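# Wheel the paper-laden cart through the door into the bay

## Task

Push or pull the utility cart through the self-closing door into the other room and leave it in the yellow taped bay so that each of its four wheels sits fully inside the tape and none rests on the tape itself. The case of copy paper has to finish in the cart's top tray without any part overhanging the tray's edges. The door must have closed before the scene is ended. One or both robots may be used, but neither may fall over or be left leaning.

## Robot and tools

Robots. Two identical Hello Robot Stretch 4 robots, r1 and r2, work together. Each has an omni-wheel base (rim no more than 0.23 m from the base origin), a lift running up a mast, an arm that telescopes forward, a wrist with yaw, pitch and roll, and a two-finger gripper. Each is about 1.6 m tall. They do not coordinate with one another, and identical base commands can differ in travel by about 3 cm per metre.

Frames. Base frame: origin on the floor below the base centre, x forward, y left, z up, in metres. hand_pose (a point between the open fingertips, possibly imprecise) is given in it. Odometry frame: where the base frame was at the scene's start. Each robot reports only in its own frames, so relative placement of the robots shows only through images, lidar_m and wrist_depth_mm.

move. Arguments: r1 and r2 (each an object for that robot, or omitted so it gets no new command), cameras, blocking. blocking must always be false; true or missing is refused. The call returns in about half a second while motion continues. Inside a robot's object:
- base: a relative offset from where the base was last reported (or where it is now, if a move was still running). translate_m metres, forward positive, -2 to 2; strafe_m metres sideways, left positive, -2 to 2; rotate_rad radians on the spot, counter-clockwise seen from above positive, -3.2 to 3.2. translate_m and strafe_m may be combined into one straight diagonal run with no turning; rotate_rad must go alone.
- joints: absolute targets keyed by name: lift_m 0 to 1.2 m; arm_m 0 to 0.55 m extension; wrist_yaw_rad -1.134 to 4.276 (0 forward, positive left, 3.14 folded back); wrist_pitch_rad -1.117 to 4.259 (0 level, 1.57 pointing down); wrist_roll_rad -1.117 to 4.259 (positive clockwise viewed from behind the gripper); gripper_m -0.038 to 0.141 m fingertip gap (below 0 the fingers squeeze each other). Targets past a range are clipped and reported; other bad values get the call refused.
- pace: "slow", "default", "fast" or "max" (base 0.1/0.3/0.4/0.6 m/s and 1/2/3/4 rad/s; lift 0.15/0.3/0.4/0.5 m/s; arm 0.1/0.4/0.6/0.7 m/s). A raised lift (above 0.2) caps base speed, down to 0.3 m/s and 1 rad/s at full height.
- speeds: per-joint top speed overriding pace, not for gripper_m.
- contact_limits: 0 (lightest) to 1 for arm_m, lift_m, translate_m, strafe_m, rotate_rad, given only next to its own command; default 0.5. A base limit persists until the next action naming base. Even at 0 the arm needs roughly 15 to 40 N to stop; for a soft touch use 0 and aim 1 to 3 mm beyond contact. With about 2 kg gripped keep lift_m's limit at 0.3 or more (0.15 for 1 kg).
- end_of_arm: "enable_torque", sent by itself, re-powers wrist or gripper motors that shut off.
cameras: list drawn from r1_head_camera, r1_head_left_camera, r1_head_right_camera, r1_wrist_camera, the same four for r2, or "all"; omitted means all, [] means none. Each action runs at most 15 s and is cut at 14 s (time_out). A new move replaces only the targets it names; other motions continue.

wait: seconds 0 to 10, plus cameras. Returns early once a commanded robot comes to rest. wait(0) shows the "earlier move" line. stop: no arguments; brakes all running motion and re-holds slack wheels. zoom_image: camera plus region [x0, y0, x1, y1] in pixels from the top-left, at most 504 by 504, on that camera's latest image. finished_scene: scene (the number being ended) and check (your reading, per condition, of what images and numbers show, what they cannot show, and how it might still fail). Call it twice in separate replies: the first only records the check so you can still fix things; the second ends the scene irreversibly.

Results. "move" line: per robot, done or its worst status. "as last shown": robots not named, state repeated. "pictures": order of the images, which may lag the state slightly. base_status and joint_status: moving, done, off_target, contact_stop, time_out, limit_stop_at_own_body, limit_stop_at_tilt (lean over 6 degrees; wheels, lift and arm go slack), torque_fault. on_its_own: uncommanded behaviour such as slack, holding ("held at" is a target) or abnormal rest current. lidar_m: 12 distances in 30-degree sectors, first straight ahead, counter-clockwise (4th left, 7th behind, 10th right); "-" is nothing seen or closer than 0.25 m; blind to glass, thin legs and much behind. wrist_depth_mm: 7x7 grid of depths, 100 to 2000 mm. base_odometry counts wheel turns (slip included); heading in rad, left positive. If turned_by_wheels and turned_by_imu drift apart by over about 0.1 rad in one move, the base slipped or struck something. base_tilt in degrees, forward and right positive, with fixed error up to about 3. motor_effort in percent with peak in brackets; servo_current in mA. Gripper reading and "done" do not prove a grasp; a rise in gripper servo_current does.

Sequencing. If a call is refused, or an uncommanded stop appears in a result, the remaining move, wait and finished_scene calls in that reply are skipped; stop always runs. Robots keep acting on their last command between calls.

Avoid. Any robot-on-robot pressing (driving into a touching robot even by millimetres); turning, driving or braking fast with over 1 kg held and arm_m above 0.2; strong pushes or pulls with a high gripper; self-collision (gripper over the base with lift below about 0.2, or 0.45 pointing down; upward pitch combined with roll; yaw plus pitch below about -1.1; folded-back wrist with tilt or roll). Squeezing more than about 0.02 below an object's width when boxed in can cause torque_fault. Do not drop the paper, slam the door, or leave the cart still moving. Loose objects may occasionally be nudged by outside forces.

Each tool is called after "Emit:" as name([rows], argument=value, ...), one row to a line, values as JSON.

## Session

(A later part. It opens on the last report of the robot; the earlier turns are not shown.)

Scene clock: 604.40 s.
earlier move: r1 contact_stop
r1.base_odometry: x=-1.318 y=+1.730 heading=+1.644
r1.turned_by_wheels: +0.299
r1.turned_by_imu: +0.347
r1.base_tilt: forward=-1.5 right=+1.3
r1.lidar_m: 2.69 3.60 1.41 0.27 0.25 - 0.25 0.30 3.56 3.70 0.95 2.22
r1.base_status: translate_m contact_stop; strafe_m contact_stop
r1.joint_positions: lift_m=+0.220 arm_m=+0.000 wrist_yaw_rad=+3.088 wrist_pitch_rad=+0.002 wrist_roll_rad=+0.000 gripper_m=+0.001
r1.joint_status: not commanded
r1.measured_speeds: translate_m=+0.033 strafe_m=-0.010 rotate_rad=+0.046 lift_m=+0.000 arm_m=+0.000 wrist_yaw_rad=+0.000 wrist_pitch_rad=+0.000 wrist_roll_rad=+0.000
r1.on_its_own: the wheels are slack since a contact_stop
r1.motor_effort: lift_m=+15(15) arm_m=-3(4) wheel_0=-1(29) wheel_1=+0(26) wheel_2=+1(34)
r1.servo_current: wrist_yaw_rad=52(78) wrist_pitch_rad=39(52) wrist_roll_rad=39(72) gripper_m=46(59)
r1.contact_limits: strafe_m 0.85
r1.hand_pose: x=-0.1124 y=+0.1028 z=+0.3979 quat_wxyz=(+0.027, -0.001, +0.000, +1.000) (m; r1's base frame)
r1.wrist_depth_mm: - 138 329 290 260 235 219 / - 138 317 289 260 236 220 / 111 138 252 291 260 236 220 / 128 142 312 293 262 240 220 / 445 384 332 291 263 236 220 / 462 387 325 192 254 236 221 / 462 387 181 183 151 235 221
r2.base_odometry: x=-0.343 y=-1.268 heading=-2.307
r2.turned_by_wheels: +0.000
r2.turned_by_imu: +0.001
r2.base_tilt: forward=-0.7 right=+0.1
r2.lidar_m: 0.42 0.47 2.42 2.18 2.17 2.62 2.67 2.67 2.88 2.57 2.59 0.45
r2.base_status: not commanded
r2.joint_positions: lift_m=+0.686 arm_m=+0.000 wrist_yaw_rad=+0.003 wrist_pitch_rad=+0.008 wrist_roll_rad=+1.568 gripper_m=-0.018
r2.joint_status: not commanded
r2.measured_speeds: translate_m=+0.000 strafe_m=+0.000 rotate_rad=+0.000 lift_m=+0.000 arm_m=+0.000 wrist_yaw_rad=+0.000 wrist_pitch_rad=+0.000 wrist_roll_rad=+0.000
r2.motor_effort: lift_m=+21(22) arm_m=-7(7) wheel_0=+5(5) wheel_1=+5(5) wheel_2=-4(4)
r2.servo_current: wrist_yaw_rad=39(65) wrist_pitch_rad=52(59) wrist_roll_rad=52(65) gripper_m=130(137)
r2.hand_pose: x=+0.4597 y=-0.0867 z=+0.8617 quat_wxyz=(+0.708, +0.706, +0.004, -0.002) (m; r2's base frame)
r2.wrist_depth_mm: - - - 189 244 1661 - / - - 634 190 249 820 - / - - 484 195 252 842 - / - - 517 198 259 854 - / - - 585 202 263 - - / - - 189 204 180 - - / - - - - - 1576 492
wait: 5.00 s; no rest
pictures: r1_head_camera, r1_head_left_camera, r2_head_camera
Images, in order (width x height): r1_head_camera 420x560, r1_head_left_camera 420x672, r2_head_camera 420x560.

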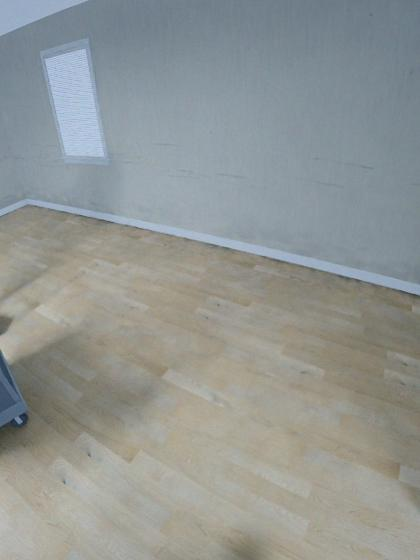

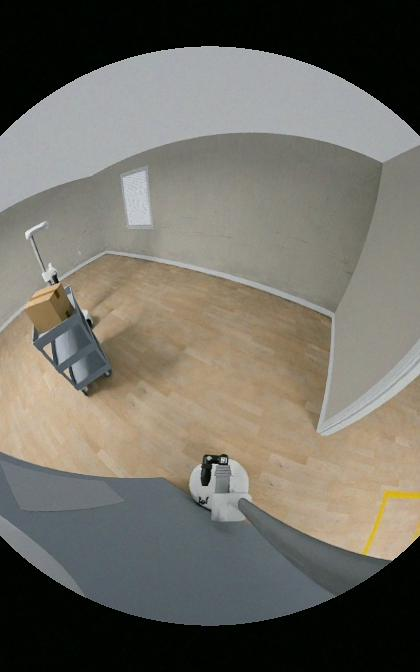

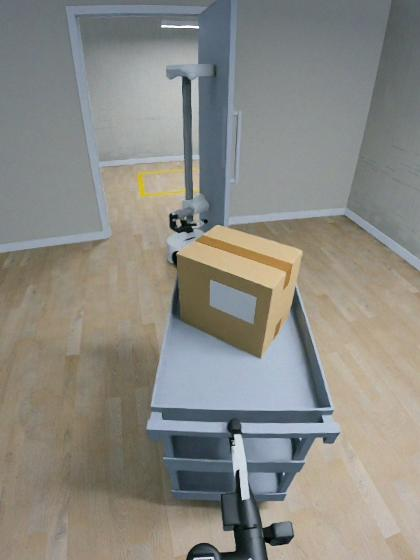

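Emit:
move(blocking=false, cameras=["r1_head_left_camera", "r2_head_camera"], r1={"base": {"strafe_m": 0.02, "translate_m": -0.02}, "pace": "slow", "contact_limits": {"strafe_m": 0.7}})

Emit:
wait(seconds=1, cameras=["r1_head_left_camera", "r2_head_camera"])

Scene clock: 651.97 s.
earlier move: r1 contact_stop
move: r1 moving
r1.base_odometry: x=-1.314 y=+1.783 heading=+1.726
r1.turned_by_wheels: +0.081
r1.turned_by_imu: +0.081
r1.base_tilt: forward=-1.6 right=+1.3
r1.lidar_m: 2.71 3.86 1.38 0.25 0.25 - 0.25 0.35 3.58 0.92 0.95 2.54
r1.base_status: translate_m contact_stop (by the wheels' count: +0.020 of -0.385); strafe_m contact_stop (by the wheels' count: +0.033 of +0.135); translate_m moving; strafe_m moving
r1.joint_positions: lift_m=+0.220 arm_m=+0.000 wrist_yaw_rad=+3.088 wrist_pitch_rad=+0.002 wrist_roll_rad=+0.000 gripper_m=+0.001
r1.joint_status: not commanded
r1.measured_speeds: translate_m=-0.036 strafe_m=+0.036 rotate_rad=+0.002 lift_m=+0.000 arm_m=+0.000 wrist_yaw_rad=+0.000 wrist_pitch_rad=+0.000 wrist_roll_rad=+0.000
r1.motor_effort: lift_m=+15(15) arm_m=-3(4) wheel_0=-16(16) wheel_1=+7(10) wheel_2=+9(10)
r1.servo_current: wrist_yaw_rad=52(52) wrist_pitch_rad=33(52) wrist_roll_rad=39(65) gripper_m=46(59)
r1.contact_limits: strafe_m 0.7
r1.hand_pose: x=-0.1123 y=+0.1028 z=+0.3979 quat_wxyz=(+0.027, -0.001, +0.000, +1.000) (m; r1's base frame)
r1.wrist_depth_mm: - 137 340 291 249 216 198 / - 137 329 291 250 218 200 / 111 138 251 293 251 219 200 / 129 142 325 293 250 218 200 / 530 452 353 296 252 220 200 / 559 449 347 191 242 220 200 / 559 452 181 188 160 216 202
r2.base_odometry: x=-0.343 y=-1.268 heading=-2.307
r2.turned_by_wheels: +0.000
r2.turned_by_imu: +0.001
r2.base_tilt: forward=-0.6 right=+0.1
r2.lidar_m: 0.43 0.47 2.45 2.15 2.19 2.62 2.67 2.68 2.94 2.59 2.59 0.46
r2.base_status: not commanded
r2.joint_positions: lift_m=+0.686 arm_m=+0.000 wrist_yaw_rad=+0.003 wrist_pitch_rad=+0.008 wrist_roll_rad=+1.568 gripper_m=-0.018
r2.joint_status: not commanded
r2.measured_speeds: translate_m=+0.000 strafe_m=+0.000 rotate_rad=+0.000 lift_m=+0.000 arm_m=+0.000 wrist_yaw_rad=+0.000 wrist_pitch_rad=+0.000 wrist_roll_rad=+0.000
r2.motor_effort: lift_m=+21(21) arm_m=-7(7) wheel_0=+5(5) wheel_1=+5(5) wheel_2=-4(4)
r2.servo_current: wrist_yaw_rad=46(59) wrist_pitch_rad=52(52) wrist_roll_rad=46(52) gripper_m=137(137)
r2.hand_pose: x=+0.4597 y=-0.0867 z=+0.8617 quat_wxyz=(+0.708, +0.706, +0.004, -0.002) (m; r2's base frame)
r2.wrist_depth_mm: - - - 189 245 1708 - / - - 634 191 250 820 - / - - 484 196 253 854 - / - - 521 198 256 866 - / - - 591 202 263 - - / - - 189 204 180 - - / - - - - - 1576 492
pictures: r1_head_left_camera, r2_head_camera
Images, in order (width x height): r1_head_left_camera 420x672, r2_head_camera 420x560.

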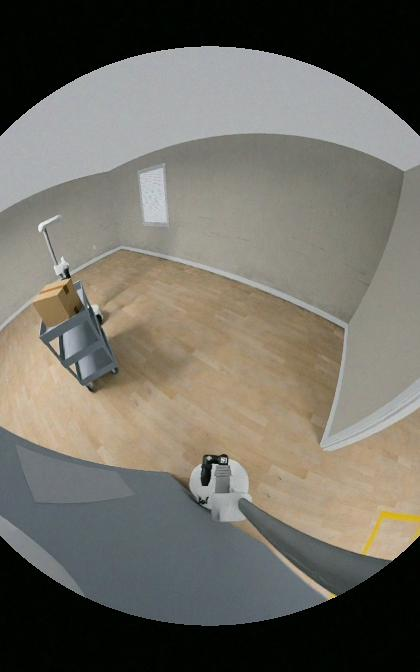

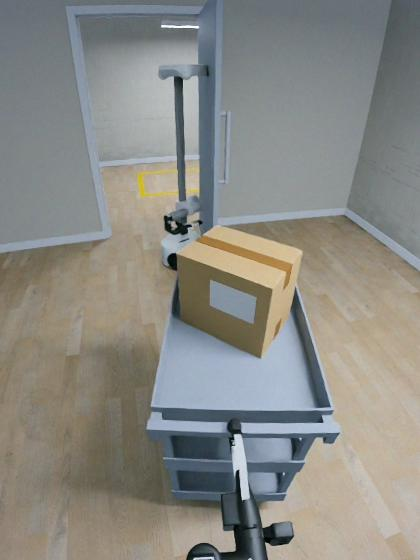

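Scene clock: 652.80 s.
earlier move: r1 done
r1.base_odometry: x=-1.323 y=+1.770 heading=+1.726
r1.turned_by_wheels: +0.000
r1.turned_by_imu: +0.000
r1.base_tilt: forward=-1.5 right=+1.4
r1.lidar_m: 2.72 2.38 1.40 0.25 0.25 - 0.25 0.35 3.58 0.94 0.94 2.55
r1.base_status: done
r1.joint_positions: lift_m=+0.220 arm_m=+0.000 wrist_yaw_rad=+3.088 wrist_pitch_rad=+0.002 wrist_roll_rad=+0.000 gripper_m=+0.001
r1.joint_status: not commanded
r1.measured_speeds: translate_m=+0.000 strafe_m=+0.000 rotate_rad=+0.000 lift_m=+0.000 arm_m=+0.000 wrist_yaw_rad=+0.000 wrist_pitch_rad=+0.000 wrist_roll_rad=+0.000
r1.motor_effort: lift_m=+15(15) arm_m=-4(4) wheel_0=-7(16) wheel_1=+5(10) wheel_2=+6(10)
r1.servo_current: wrist_yaw_rad=59(59) wrist_pitch_rad=33(52) wrist_roll_rad=46(65) gripper_m=52(59)
r1.contact_limits: strafe_m 0.7
r1.hand_pose: x=-0.1123 y=+0.1028 z=+0.3979 quat_wxyz=(+0.027, -0.001, +0.000, +1.000) (m; r1's base frame)
r1.wrist_depth_mm: - 137 336 290 250 220 200 / - 137 329 290 252 220 202 / 111 138 251 290 252 221 202 / 128 141 322 291 253 221 203 / 504 430 349 293 253 218 203 / 535 439 342 192 243 221 204 / 539 439 181 188 160 217 204
r2.base_odometry: x=-0.343 y=-1.268 heading=-2.307
r2.turned_by_wheels: +0.000
r2.turned_by_imu: +0.000
r2.base_tilt: forward=-0.6 right=+0.1
r2.lidar_m: 0.43 0.45 2.42 2.16 2.15 2.63 2.65 2.66 2.88 2.56 2.60 0.46
r2.base_status: not commanded
r2.joint_positions: lift_m=+0.686 arm_m=+0.000 wrist_yaw_rad=+0.003 wrist_pitch_rad=+0.008 wrist_roll_rad=+1.568 gripper_m=-0.018
r2.joint_status: not commanded
r2.measured_speeds: translate_m=+0.000 strafe_m=+0.000 rotate_rad=+0.000 lift_m=+0.000 arm_m=+0.000 wrist_yaw_rad=+0.000 wrist_pitch_rad=+0.000 wrist_roll_rad=+0.000
r2.motor_effort: lift_m=+21(22) arm_m=-7(7) wheel_0=+5(5) wheel_1=+5(5) wheel_2=-4(4)
r2.servo_current: wrist_yaw_rad=52(59) wrist_pitch_rad=52(59) wrist_roll_rad=46(65) gripper_m=130(137)
r2.hand_pose: x=+0.4597 y=-0.0867 z=+0.8617 quat_wxyz=(+0.708, +0.706, +0.004, -0.002) (m; r2's base frame)
r2.wrist_depth_mm: - - - 189 245 1708 - / - - 627 191 250 820 - / - - 484 195 253 854 - / - - 517 198 257 854 - / - - 585 202 263 - - / - - 189 204 179 - - / - - - - - 1576 496
wait: 0.83 of 1 s (r1 has come to rest)
pictures: r1_head_left_camera, r2_head_camera
Images, in order (width x height): r1_head_left_camera 420x672, r2_head_camera 420x560.

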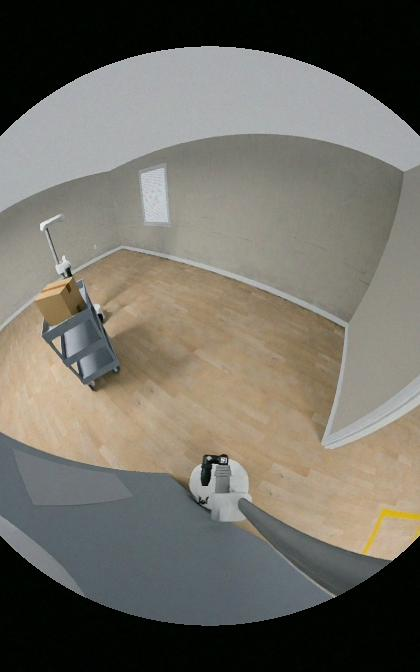

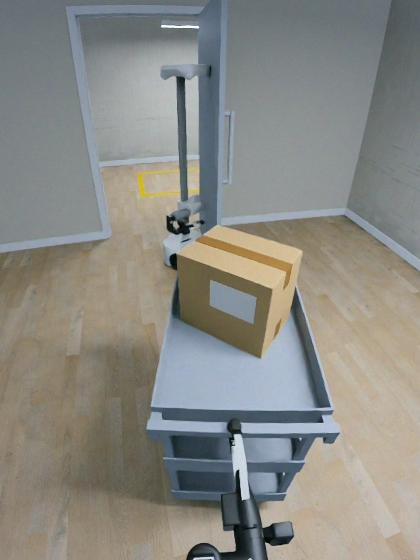

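Emit:
move(blocking=false, cameras=[], r1={"base": {"strafe_m": 0.2, "translate_m": 0.038}, "pace": "slow", "contact_limits": {"strafe_m": 0.85}})

Emit:
wait(seconds=2.5, cameras=["r1_head_left_camera", "r2_head_camera"])

Scene clock: 673.27 s.
move: r1 moving
r1.base_odometry: x=-1.336 y=+1.771 heading=+1.726
r1.turned_by_wheels: +0.000
r1.turned_by_imu: +0.000
r1.base_tilt: forward=-1.6 right=+1.3
r1.lidar_m: 2.70 2.36 1.36 0.25 0.25 - 0.25 0.34 3.60 0.96 0.96 2.57
r1.base_status: translate_m moving; strafe_m moving
r1.joint_positions: lift_m=+0.220 arm_m=+0.000 wrist_yaw_rad=+3.088 wrist_pitch_rad=+0.002 wrist_roll_rad=+0.000 gripper_m=+0.001
r1.joint_status: not commanded
r1.measured_speeds: translate_m=+0.010 strafe_m=+0.051 rotate_rad=+0.002 lift_m=+0.000 arm_m=+0.000 wrist_yaw_rad=+0.000 wrist_pitch_rad=+0.000 wrist_roll_rad=+0.000
r1.motor_effort: lift_m=+15(15) arm_m=-4(4) wheel_0=-13(13) wheel_1=+9(11) wheel_2=+2(5)
r1.servo_current: wrist_yaw_rad=52(65) wrist_pitch_rad=52(52) wrist_roll_rad=33(65) gripper_m=46(52)
r1.contact_limits: strafe_m 0.85
r1.hand_pose: x=-0.1123 y=+0.1028 z=+0.3979 quat_wxyz=(+0.027, -0.001, +0.000, +1.000) (m; r1's base frame)
r1.wrist_depth_mm: - 137 340 290 250 220 202 / - 138 327 291 251 222 202 / 111 138 251 290 250 220 204 / 128 142 320 290 253 223 204 / 504 424 347 293 254 219 204 / 525 433 342 193 244 222 204 / 530 433 181 188 160 219 204
r2.base_odometry: x=-0.343 y=-1.268 heading=-2.307
r2.turned_by_wheels: +0.000
r2.turned_by_imu: +0.000
r2.base_tilt: forward=-0.7 right=+0.0
r2.lidar_m: 0.44 0.49 2.44 2.15 2.16 2.61 2.67 2.69 2.91 2.57 2.59 0.44
r2.base_status: not commanded
r2.joint_positions: lift_m=+0.686 arm_m=+0.000 wrist_yaw_rad=+0.003 wrist_pitch_rad=+0.008 wrist_roll_rad=+1.568 gripper_m=-0.018
r2.joint_status: not commanded
r2.measured_speeds: translate_m=+0.000 strafe_m=+0.000 rotate_rad=+0.000 lift_m=+0.000 arm_m=+0.000 wrist_yaw_rad=+0.000 wrist_pitch_rad=+0.000 wrist_roll_rad=+0.000
r2.motor_effort: lift_m=+21(22) arm_m=-7(7) wheel_0=+5(5) wheel_1=+5(5) wheel_2=-4(4)
r2.servo_current: wrist_yaw_rad=46(65) wrist_pitch_rad=46(59) wrist_roll_rad=33(52) gripper_m=137(137)
r2.hand_pose: x=+0.4597 y=-0.0867 z=+0.8617 quat_wxyz=(+0.708, +0.706, +0.004, -0.002) (m; r2's base frame)
r2.wrist_depth_mm: - - - 189 245 1661 - / - - 640 191 249 820 - / - - 484 195 253 842 - / - - 517 198 257 854 - / - - 591 202 262 - - / - - 189 204 180 - - / - - - - - 1618 492
pictures: none
No camera images: "cameras" was empty.

Scene clock: 675.77 s.
earlier move: r1 moving
r1.base_odometry: x=-1.526 y=+1.777 heading=+1.726
r1.turned_by_wheels: +0.000
r1.turned_by_imu: +0.004
r1.base_tilt: forward=-1.6 right=+1.3
r1.lidar_m: 2.79 1.22 1.22 0.25 0.25 - 0.25 0.30 3.76 1.14 1.25 2.63
r1.base_status: translate_m moving; strafe_m moving
r1.joint_positions: lift_m=+0.220 arm_m=+0.000 wrist_yaw_rad=+3.088 wrist_pitch_rad=+0.002 wrist_roll_rad=+0.000 gripper_m=+0.001
r1.joint_status: not commanded
r1.measured_speeds: translate_m=+0.000 strafe_m=+0.000 rotate_rad=+0.000 lift_m=+0.000 arm_m=+0.000 wrist_yaw_rad=+0.000 wrist_pitch_rad=+0.000 wrist_roll_rad=+0.000
r1.motor_effort: lift_m=+15(15) arm_m=-4(4) wheel_0=-8(14) wheel_1=+6(13) wheel_2=+2(5)
r1.servo_current: wrist_yaw_rad=52(72) wrist_pitch_rad=46(52) wrist_roll_rad=65(65) gripper_m=52(59)
r1.contact_limits: strafe_m 0.85
r1.hand_pose: x=-0.1123 y=+0.1028 z=+0.3979 quat_wxyz=(+0.027, -0.001, +0.000, +1.000) (m; r1's base frame)
r1.wrist_depth_mm: - 137 334 290 256 232 215 / - 138 319 290 257 231 216 / 111 138 248 293 258 232 215 / 128 141 322 291 259 233 216 / 466 397 338 293 259 233 217 / 484 394 332 192 253 234 218 / 488 394 181 188 151 231 217
r2.base_odometry: x=-0.343 y=-1.268 heading=-2.307
r2.turned_by_wheels: +0.000
r2.turned_by_imu: +0.000
r2.base_tilt: forward=-0.6 right=+0.1
r2.lidar_m: 0.43 0.50 2.45 2.17 2.16 2.62 2.68 2.66 2.89 2.58 2.60 0.46
r2.base_status: not commanded
r2.joint_positions: lift_m=+0.686 arm_m=+0.000 wrist_yaw_rad=+0.003 wrist_pitch_rad=+0.008 wrist_roll_rad=+1.568 gripper_m=-0.018
r2.joint_status: not commanded
r2.measured_speeds: translate_m=+0.000 strafe_m=+0.000 rotate_rad=+0.000 lift_m=+0.000 arm_m=+0.000 wrist_yaw_rad=+0.000 wrist_pitch_rad=+0.000 wrist_roll_rad=+0.000
r2.motor_effort: lift_m=+21(22) arm_m=-7(7) wheel_0=+4(5) wheel_1=+4(5) wheel_2=-4(4)
r2.servo_current: wrist_yaw_rad=52(65) wrist_pitch_rad=52(59) wrist_roll_rad=52(65) gripper_m=130(137)
r2.hand_pose: x=+0.4597 y=-0.0867 z=+0.8617 quat_wxyz=(+0.708, +0.706, +0.004, -0.002) (m; r2's base frame)
r2.wrist_depth_mm: - - - 189 246 1661 - / - - 634 191 250 809 - / - - 480 195 253 842 - / - - 521 198 257 866 - / - - 591 202 262 - - / - - 189 204 180 - - / - - - - - 1576 496
wait: 2.50 s; no rest
pictures: r1_head_left_camera, r2_head_camera
Images, in order (width x height): r1_head_left_camera 420x672, r2_head_camera 420x560.

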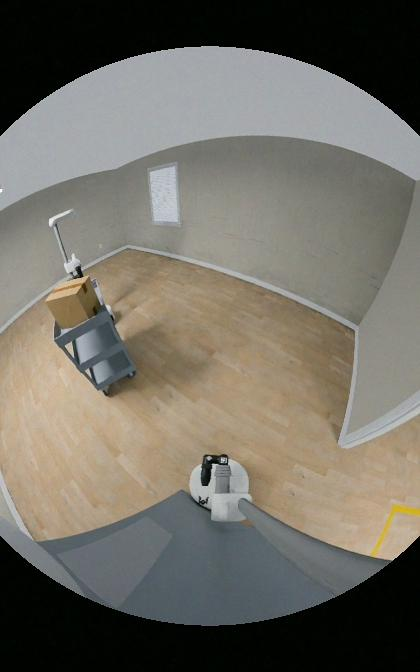

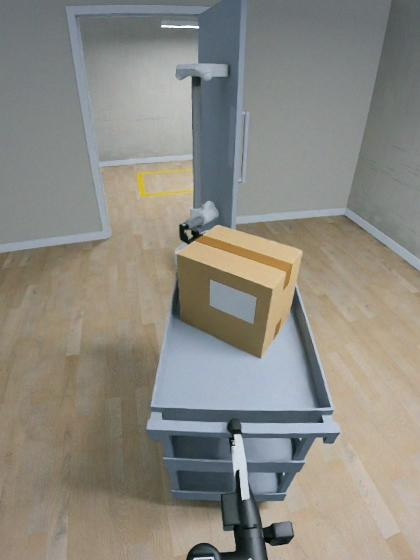

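Emit:
move(blocking=false, cameras=[], r2={"base": {"strafe_m": 0.1}, "pace": "slow", "contact_limits": {"strafe_m": 0.6}})

Emit:
wait(seconds=2.5, cameras=["r1_head_left_camera", "r2_head_camera", "r2_wrist_camera"])

Scene clock: 704.83 s.
earlier move: r1 done
move: r2 moving
r1.base_odometry: x=-1.526 y=+1.777 heading=+1.726
r1.turned_by_wheels: +0.000
r1.turned_by_imu: +0.000
r1.base_tilt: forward=-1.6 right=+1.3
r1.lidar_m: 2.79 1.23 1.22 0.29 0.25 - 0.25 0.29 3.77 1.14 1.26 2.63
r1.base_status: done
r1.joint_positions: lift_m=+0.220 arm_m=+0.000 wrist_yaw_rad=+3.088 wrist_pitch_rad=+0.002 wrist_roll_rad=+0.000 gripper_m=+0.001
r1.joint_status: not commanded
r1.measured_speeds: translate_m=+0.000 strafe_m=+0.000 rotate_rad=+0.000 lift_m=+0.000 arm_m=+0.000 wrist_yaw_rad=+0.000 wrist_pitch_rad=+0.000 wrist_roll_rad=+0.000
r1.motor_effort: lift_m=+15(15) arm_m=-3(4) wheel_0=-8(8) wheel_1=+5(6) wheel_2=+2(2)
r1.servo_current: wrist_yaw_rad=46(65) wrist_pitch_rad=39(46) wrist_roll_rad=46(65) gripper_m=46(52)
r1.contact_limits: strafe_m 0.85
r1.hand_pose: x=-0.1123 y=+0.1028 z=+0.3979 quat_wxyz=(+0.027, -0.001, +0.000, +1.000) (m; r1's base frame)
r1.wrist_depth_mm: - 137 332 290 258 232 215 / - 137 319 290 259 231 216 / 111 138 248 291 260 232 216 / 128 141 322 293 260 234 216 / 462 392 336 293 259 233 217 / 484 394 329 191 252 234 219 / 488 397 180 188 151 231 216
r2.base_odometry: x=-0.333 y=-1.277 heading=-2.308
r2.turned_by_wheels: +0.000
r2.turned_by_imu: +0.000
r2.base_tilt: forward=-0.7 right=+0.1
r2.lidar_m: 0.43 3.15 2.41 2.15 2.14 2.62 2.66 2.69 2.95 2.60 2.58 0.45
r2.base_status: strafe_m moving
r2.joint_positions: lift_m=+0.686 arm_m=+0.000 wrist_yaw_rad=+0.001 wrist_pitch_rad=+0.008 wrist_roll_rad=+1.568 gripper_m=-0.018
r2.joint_status: not commanded
r2.measured_speeds: translate_m=-0.001 strafe_m=+0.056 rotate_rad=+0.003 lift_m=+0.000 arm_m=+0.000 wrist_yaw_rad=-0.033 wrist_pitch_rad=+0.000 wrist_roll_rad=+0.000
r2.motor_effort: lift_m=+21(22) arm_m=-7(7) wheel_0=-10(13) wheel_1=+6(9) wheel_2=-1(3)
r2.servo_current: wrist_yaw_rad=59(59) wrist_pitch_rad=52(52) wrist_roll_rad=59(59) gripper_m=124(130)
r2.contact_limits: strafe_m 0.6
r2.hand_pose: x=+0.4595 y=-0.0873 z=+0.8617 quat_wxyz=(+0.708, +0.706, +0.003, -0.003) (m; r2's base frame)
r2.wrist_depth_mm: - - - 189 247 1708 - / - - 647 193 250 809 - / - - 480 196 255 842 - / - - 517 198 258 866 - / - - 580 203 263 - - / - - 187 204 180 - - / - - - - - 1618 500
pictures: none
No camera images: "cameras" was empty.

Scene clock: 706.47 s.
earlier move: r2 done
r1.base_odometry: x=-1.526 y=+1.777 heading=+1.726
r1.turned_by_wheels: +0.000
r1.turned_by_imu: +0.000
r1.base_tilt: forward=-1.6 right=+1.3
r1.lidar_m: 2.79 1.22 1.25 0.25 0.25 - 0.25 0.31 3.73 1.13 1.19 2.62
r1.base_status: done
r1.joint_positions: lift_m=+0.220 arm_m=+0.000 wrist_yaw_rad=+3.088 wrist_pitch_rad=+0.002 wrist_roll_rad=+0.000 gripper_m=+0.001
r1.joint_status: not commanded
r1.measured_speeds: translate_m=+0.000 strafe_m=+0.000 rotate_rad=+0.000 lift_m=+0.000 arm_m=+0.000 wrist_yaw_rad=+0.000 wrist_pitch_rad=+0.000 wrist_roll_rad=+0.000
r1.motor_effort: lift_m=+15(15) arm_m=-4(4) wheel_0=-8(8) wheel_1=+5(6) wheel_2=+2(2)
r1.servo_current: wrist_yaw_rad=39(65) wrist_pitch_rad=39(52) wrist_roll_rad=52(65) gripper_m=46(52)
r1.contact_limits: strafe_m 0.85
r1.hand_pose: x=-0.1123 y=+0.1028 z=+0.3979 quat_wxyz=(+0.027, -0.001, +0.000, +1.000) (m; r1's base frame)
r1.wrist_depth_mm: - 137 330 290 257 231 214 / - 137 319 290 260 231 216 / 111 138 248 293 259 233 216 / 128 140 322 293 260 232 217 / 466 397 336 294 262 235 217 / 488 394 329 193 252 234 217 / 484 397 181 188 151 231 216
r2.base_odometry: x=-0.270 y=-1.335 heading=-2.308
r2.turned_by_wheels: +0.000
r2.turned_by_imu: +0.000
r2.base_tilt: forward=-0.7 right=+0.1
r2.lidar_m: 0.46 3.14 2.30 2.04 2.08 2.53 2.69 2.69 3.00 2.67 2.70 0.42
r2.base_status: done
r2.joint_positions: lift_m=+0.686 arm_m=+0.000 wrist_yaw_rad=-0.004 wrist_pitch_rad=+0.008 wrist_roll_rad=+1.568 gripper_m=-0.019
r2.joint_status: not commanded
r2.measured_speeds: translate_m=+0.000 strafe_m=+0.000 rotate_rad=+0.000 lift_m=+0.000 arm_m=+0.000 wrist_yaw_rad=+0.000 wrist_pitch_rad=+0.000 wrist_roll_rad=+0.000
r2.motor_effort: lift_m=+21(22) arm_m=-5(7) wheel_0=-5(13) wheel_1=+3(9) wheel_2=+0(3)
r2.servo_current: wrist_yaw_rad=46(59) wrist_pitch_rad=59(59) wrist_roll_rad=52(59) gripper_m=111(130)
r2.contact_limits: strafe_m 0.6
r2.hand_pose: x=+0.4590 y=-0.0885 z=+0.8617 quat_wxyz=(+0.708, +0.706, +0.001, -0.004) (m; r2's base frame)
r2.wrist_depth_mm: - - - 172 226 759 - / - - 512 230 234 809 - / - 1921 477 185 242 831 - / - - 544 191 252 866 - / - - 640 198 259 - - / - - 189 204 181 1618 - / - - - - - 1576 466
wait: 1.63 of 2.5 s (r2 has come to rest)
pictures: r1_head_left_camera, r2_head_camera, r2_wrist_camera
Images, in order (width x height): r1_head_left_camera 420x672, r2_head_camera 420x560, r2_wrist_camera 616x392.

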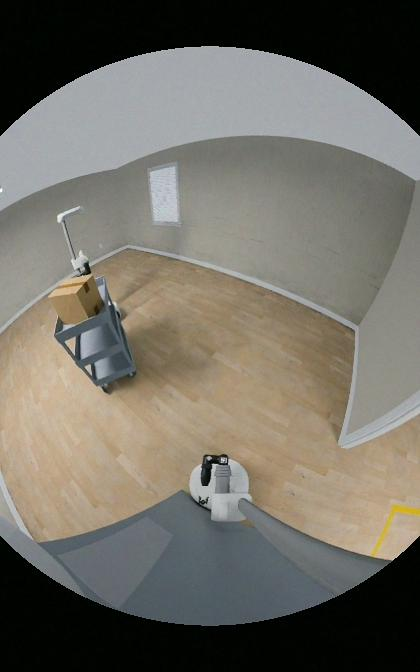

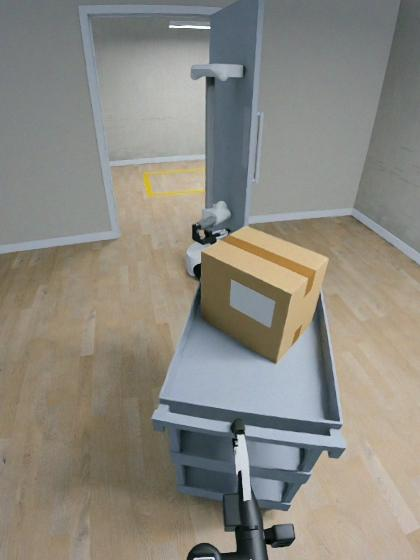

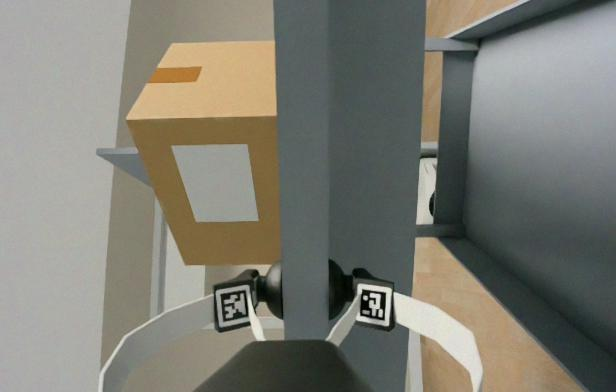

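Emit:
zoom_image(camera="r1_head_left_camera", region=[40, 200, 160, 400])

Emit:
zoom_image(camera="r2_head_camera", region=[100, 180, 400, 520])

Scaled by 2.520 from the camera's 420x672 image, which has a finer 600x960 frame.

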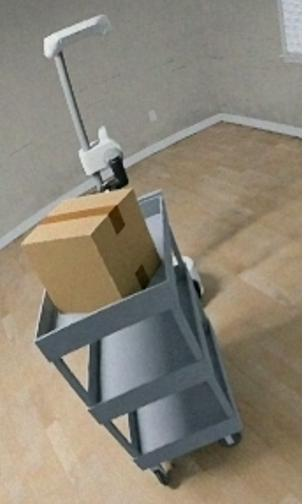

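Scaled by 1.482 from the camera's 420x560 image, which has a finer 1200x1600 frame.

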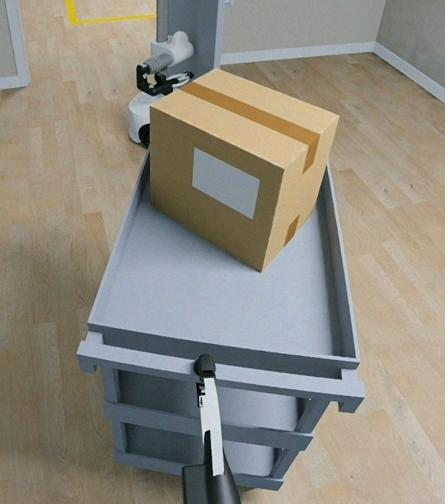

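Emit:
move(blocking=false, cameras=[], r2={"base": {"strafe_m": -0.30, "translate_m": 0.028}, "pace": "slow", "contact_limits": {"strafe_m": 0.6}})

Emit:
wait(seconds=4, cameras=["r1_head_left_camera", "r2_head_camera", "r2_wrist_camera"])

Scene clock: 777.90 s.
move: r2 moving
r1.base_odometry: x=-1.526 y=+1.777 heading=+1.726
r1.turned_by_wheels: +0.000
r1.turned_by_imu: +0.000
r1.base_tilt: forward=-1.6 right=+1.3
r1.lidar_m: 2.82 1.20 1.24 0.26 0.25 - 0.25 0.31 3.76 1.11 1.26 2.64
r1.base_status: not commanded
r1.joint_positions: lift_m=+0.220 arm_m=+0.000 wrist_yaw_rad=+3.088 wrist_pitch_rad=+0.002 wrist_roll_rad=+0.000 gripper_m=+0.001
r1.joint_status: not commanded
r1.measured_speeds: translate_m=+0.000 strafe_m=+0.000 rotate_rad=+0.000 lift_m=+0.000 arm_m=+0.000 wrist_yaw_rad=+0.000 wrist_pitch_rad=+0.000 wrist_roll_rad=+0.000
r1.motor_effort: lift_m=+15(15) arm_m=-4(4) wheel_0=-8(8) wheel_1=+6(6) wheel_2=+2(2)
r1.servo_current: wrist_yaw_rad=39(59) wrist_pitch_rad=46(52) wrist_roll_rad=52(72) gripper_m=46(59)
r1.contact_limits: strafe_m 0.85
r1.hand_pose: x=-0.1123 y=+0.1028 z=+0.3979 quat_wxyz=(+0.027, -0.001, +0.000, +1.000) (m; r1's base frame)
r1.wrist_depth_mm: - 137 332 289 258 231 215 / - 138 320 290 259 232 216 / 111 138 248 293 258 232 216 / 128 141 320 294 258 234 217 / 466 392 336 290 262 234 218 / 477 394 330 192 252 234 217 / 488 399 181 187 152 231 219
r2.base_odometry: x=-0.280 y=-1.327 heading=-2.308
r2.turned_by_wheels: +0.000
r2.turned_by_imu: +0.000
r2.base_tilt: forward=-0.7 right=+0.1
r2.lidar_m: 0.45 3.11 2.36 2.06 2.10 2.53 2.69 2.69 3.01 2.66 2.68 0.42
r2.base_status: translate_m moving; strafe_m moving
r2.joint_positions: lift_m=+0.686 arm_m=+0.000 wrist_yaw_rad=-0.003 wrist_pitch_rad=+0.008 wrist_roll_rad=+1.568 gripper_m=-0.019
r2.joint_status: not commanded
r2.measured_speeds: translate_m=+0.006 strafe_m=-0.053 rotate_rad=-0.002 lift_m=+0.000 arm_m=+0.000 wrist_yaw_rad=+0.000 wrist_pitch_rad=+0.000 wrist_roll_rad=+0.000
r2.motor_effort: lift_m=+21(21) arm_m=-5(5) wheel_0=+9(10) wheel_1=-7(7) wheel_2=-9(9)
r2.servo_current: wrist_yaw_rad=39(65) wrist_pitch_rad=46(52) wrist_roll_rad=39(59) gripper_m=104(117)
r2.contact_limits: strafe_m 0.6
r2.hand_pose: x=+0.4591 y=-0.0883 z=+0.8617 quat_wxyz=(+0.708, +0.706, +0.002, -0.004) (m; r2's base frame)
r2.wrist_depth_mm: - - - 172 225 750 - / - - 517 229 233 809 - / - 496 473 183 242 831 - / - - 539 190 250 854 - / - - 634 198 259 - - / - - 189 202 181 1756 521 / - - - - - 1618 473
pictures: none
No camera images: "cameras" was empty.

Scene clock: 781.60 s.
earlier move: r2 done
r1.base_odometry: x=-1.526 y=+1.777 heading=+1.726
r1.turned_by_wheels: +0.000
r1.turned_by_imu: +0.000
r1.base_tilt: forward=-1.6 right=+1.3
r1.lidar_m: 2.80 1.25 1.20 0.25 0.25 - 0.25 0.27 3.74 1.14 1.24 2.63
r1.base_status: not commanded
r1.joint_positions: lift_m=+0.220 arm_m=+0.000 wrist_yaw_rad=+3.088 wrist_pitch_rad=+0.002 wrist_roll_rad=+0.000 gripper_m=+0.001
r1.joint_status: not commanded
r1.measured_speeds: translate_m=+0.000 strafe_m=+0.000 rotate_rad=+0.000 lift_m=+0.000 arm_m=+0.000 wrist_yaw_rad=+0.000 wrist_pitch_rad=+0.000 wrist_roll_rad=+0.000
r1.motor_effort: lift_m=+15(15) arm_m=-4(4) wheel_0=-8(8) wheel_1=+6(6) wheel_2=+2(2)
r1.servo_current: wrist_yaw_rad=39(72) wrist_pitch_rad=46(52) wrist_roll_rad=46(72) gripper_m=46(59)
r1.contact_limits: strafe_m 0.85
r1.hand_pose: x=-0.1123 y=+0.1028 z=+0.3979 quat_wxyz=(+0.027, -0.001, +0.000, +1.000) (m; r1's base frame)
r1.wrist_depth_mm: - 137 330 291 257 231 214 / - 138 319 290 258 232 216 / 111 138 249 291 258 232 216 / 128 140 320 293 259 233 216 / 466 392 336 294 259 233 217 / 484 397 330 191 252 236 217 / 488 399 181 188 151 230 217
r2.base_odometry: x=-0.510 y=-1.154 heading=-2.308
r2.turned_by_wheels: +0.000
r2.turned_by_imu: +0.002
r2.base_tilt: forward=-0.6 right=+0.1
r2.lidar_m: 0.39 0.43 2.68 2.37 2.37 2.88 2.66 2.66 2.67 2.37 2.38 0.46
r2.base_status: done
r2.joint_positions: lift_m=+0.686 arm_m=+0.000 wrist_yaw_rad=+0.004 wrist_pitch_rad=+0.008 wrist_roll_rad=+1.568 gripper_m=-0.019
r2.joint_status: not commanded
r2.measured_speeds: translate_m=+0.000 strafe_m=+0.000 rotate_rad=+0.000 lift_m=+0.000 arm_m=+0.000 wrist_yaw_rad=+0.000 wrist_pitch_rad=+0.000 wrist_roll_rad=+0.000
r2.motor_effort: lift_m=+21(22) arm_m=-4(5) wheel_0=+7(13) wheel_1=-5(8) wheel_2=-4(10)
r2.servo_current: wrist_yaw_rad=46(65) wrist_pitch_rad=52(59) wrist_roll_rad=33(65) gripper_m=111(117)
r2.contact_limits: strafe_m 0.6
r2.hand_pose: x=+0.4597 y=-0.0863 z=+0.8617 quat_wxyz=(+0.708, +0.706, +0.004, -0.001) (m; r2's base frame)
r2.wrist_depth_mm: - - - 236 301 1366 407 / - - - 227 290 1661 508 / - - - 220 283 854 - / - - 535 214 273 - - / - - 512 208 264 842 - / - - 188 200 180 842 - / - - 585 - - 133 -
wait: 3.70 of 4 s (r2 has come to rest)
pictures: r1_head_left_camera, r2_head_camera, r2_wrist_camera
Images, in order (width x height): r1_head_left_camera 420x672, r2_head_camera 420x560, r2_wrist_camera 616x392.

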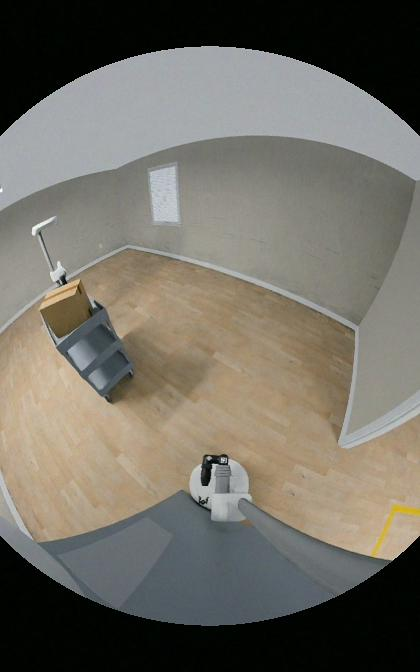

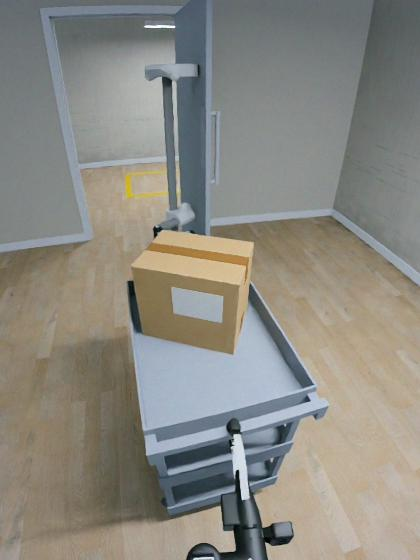

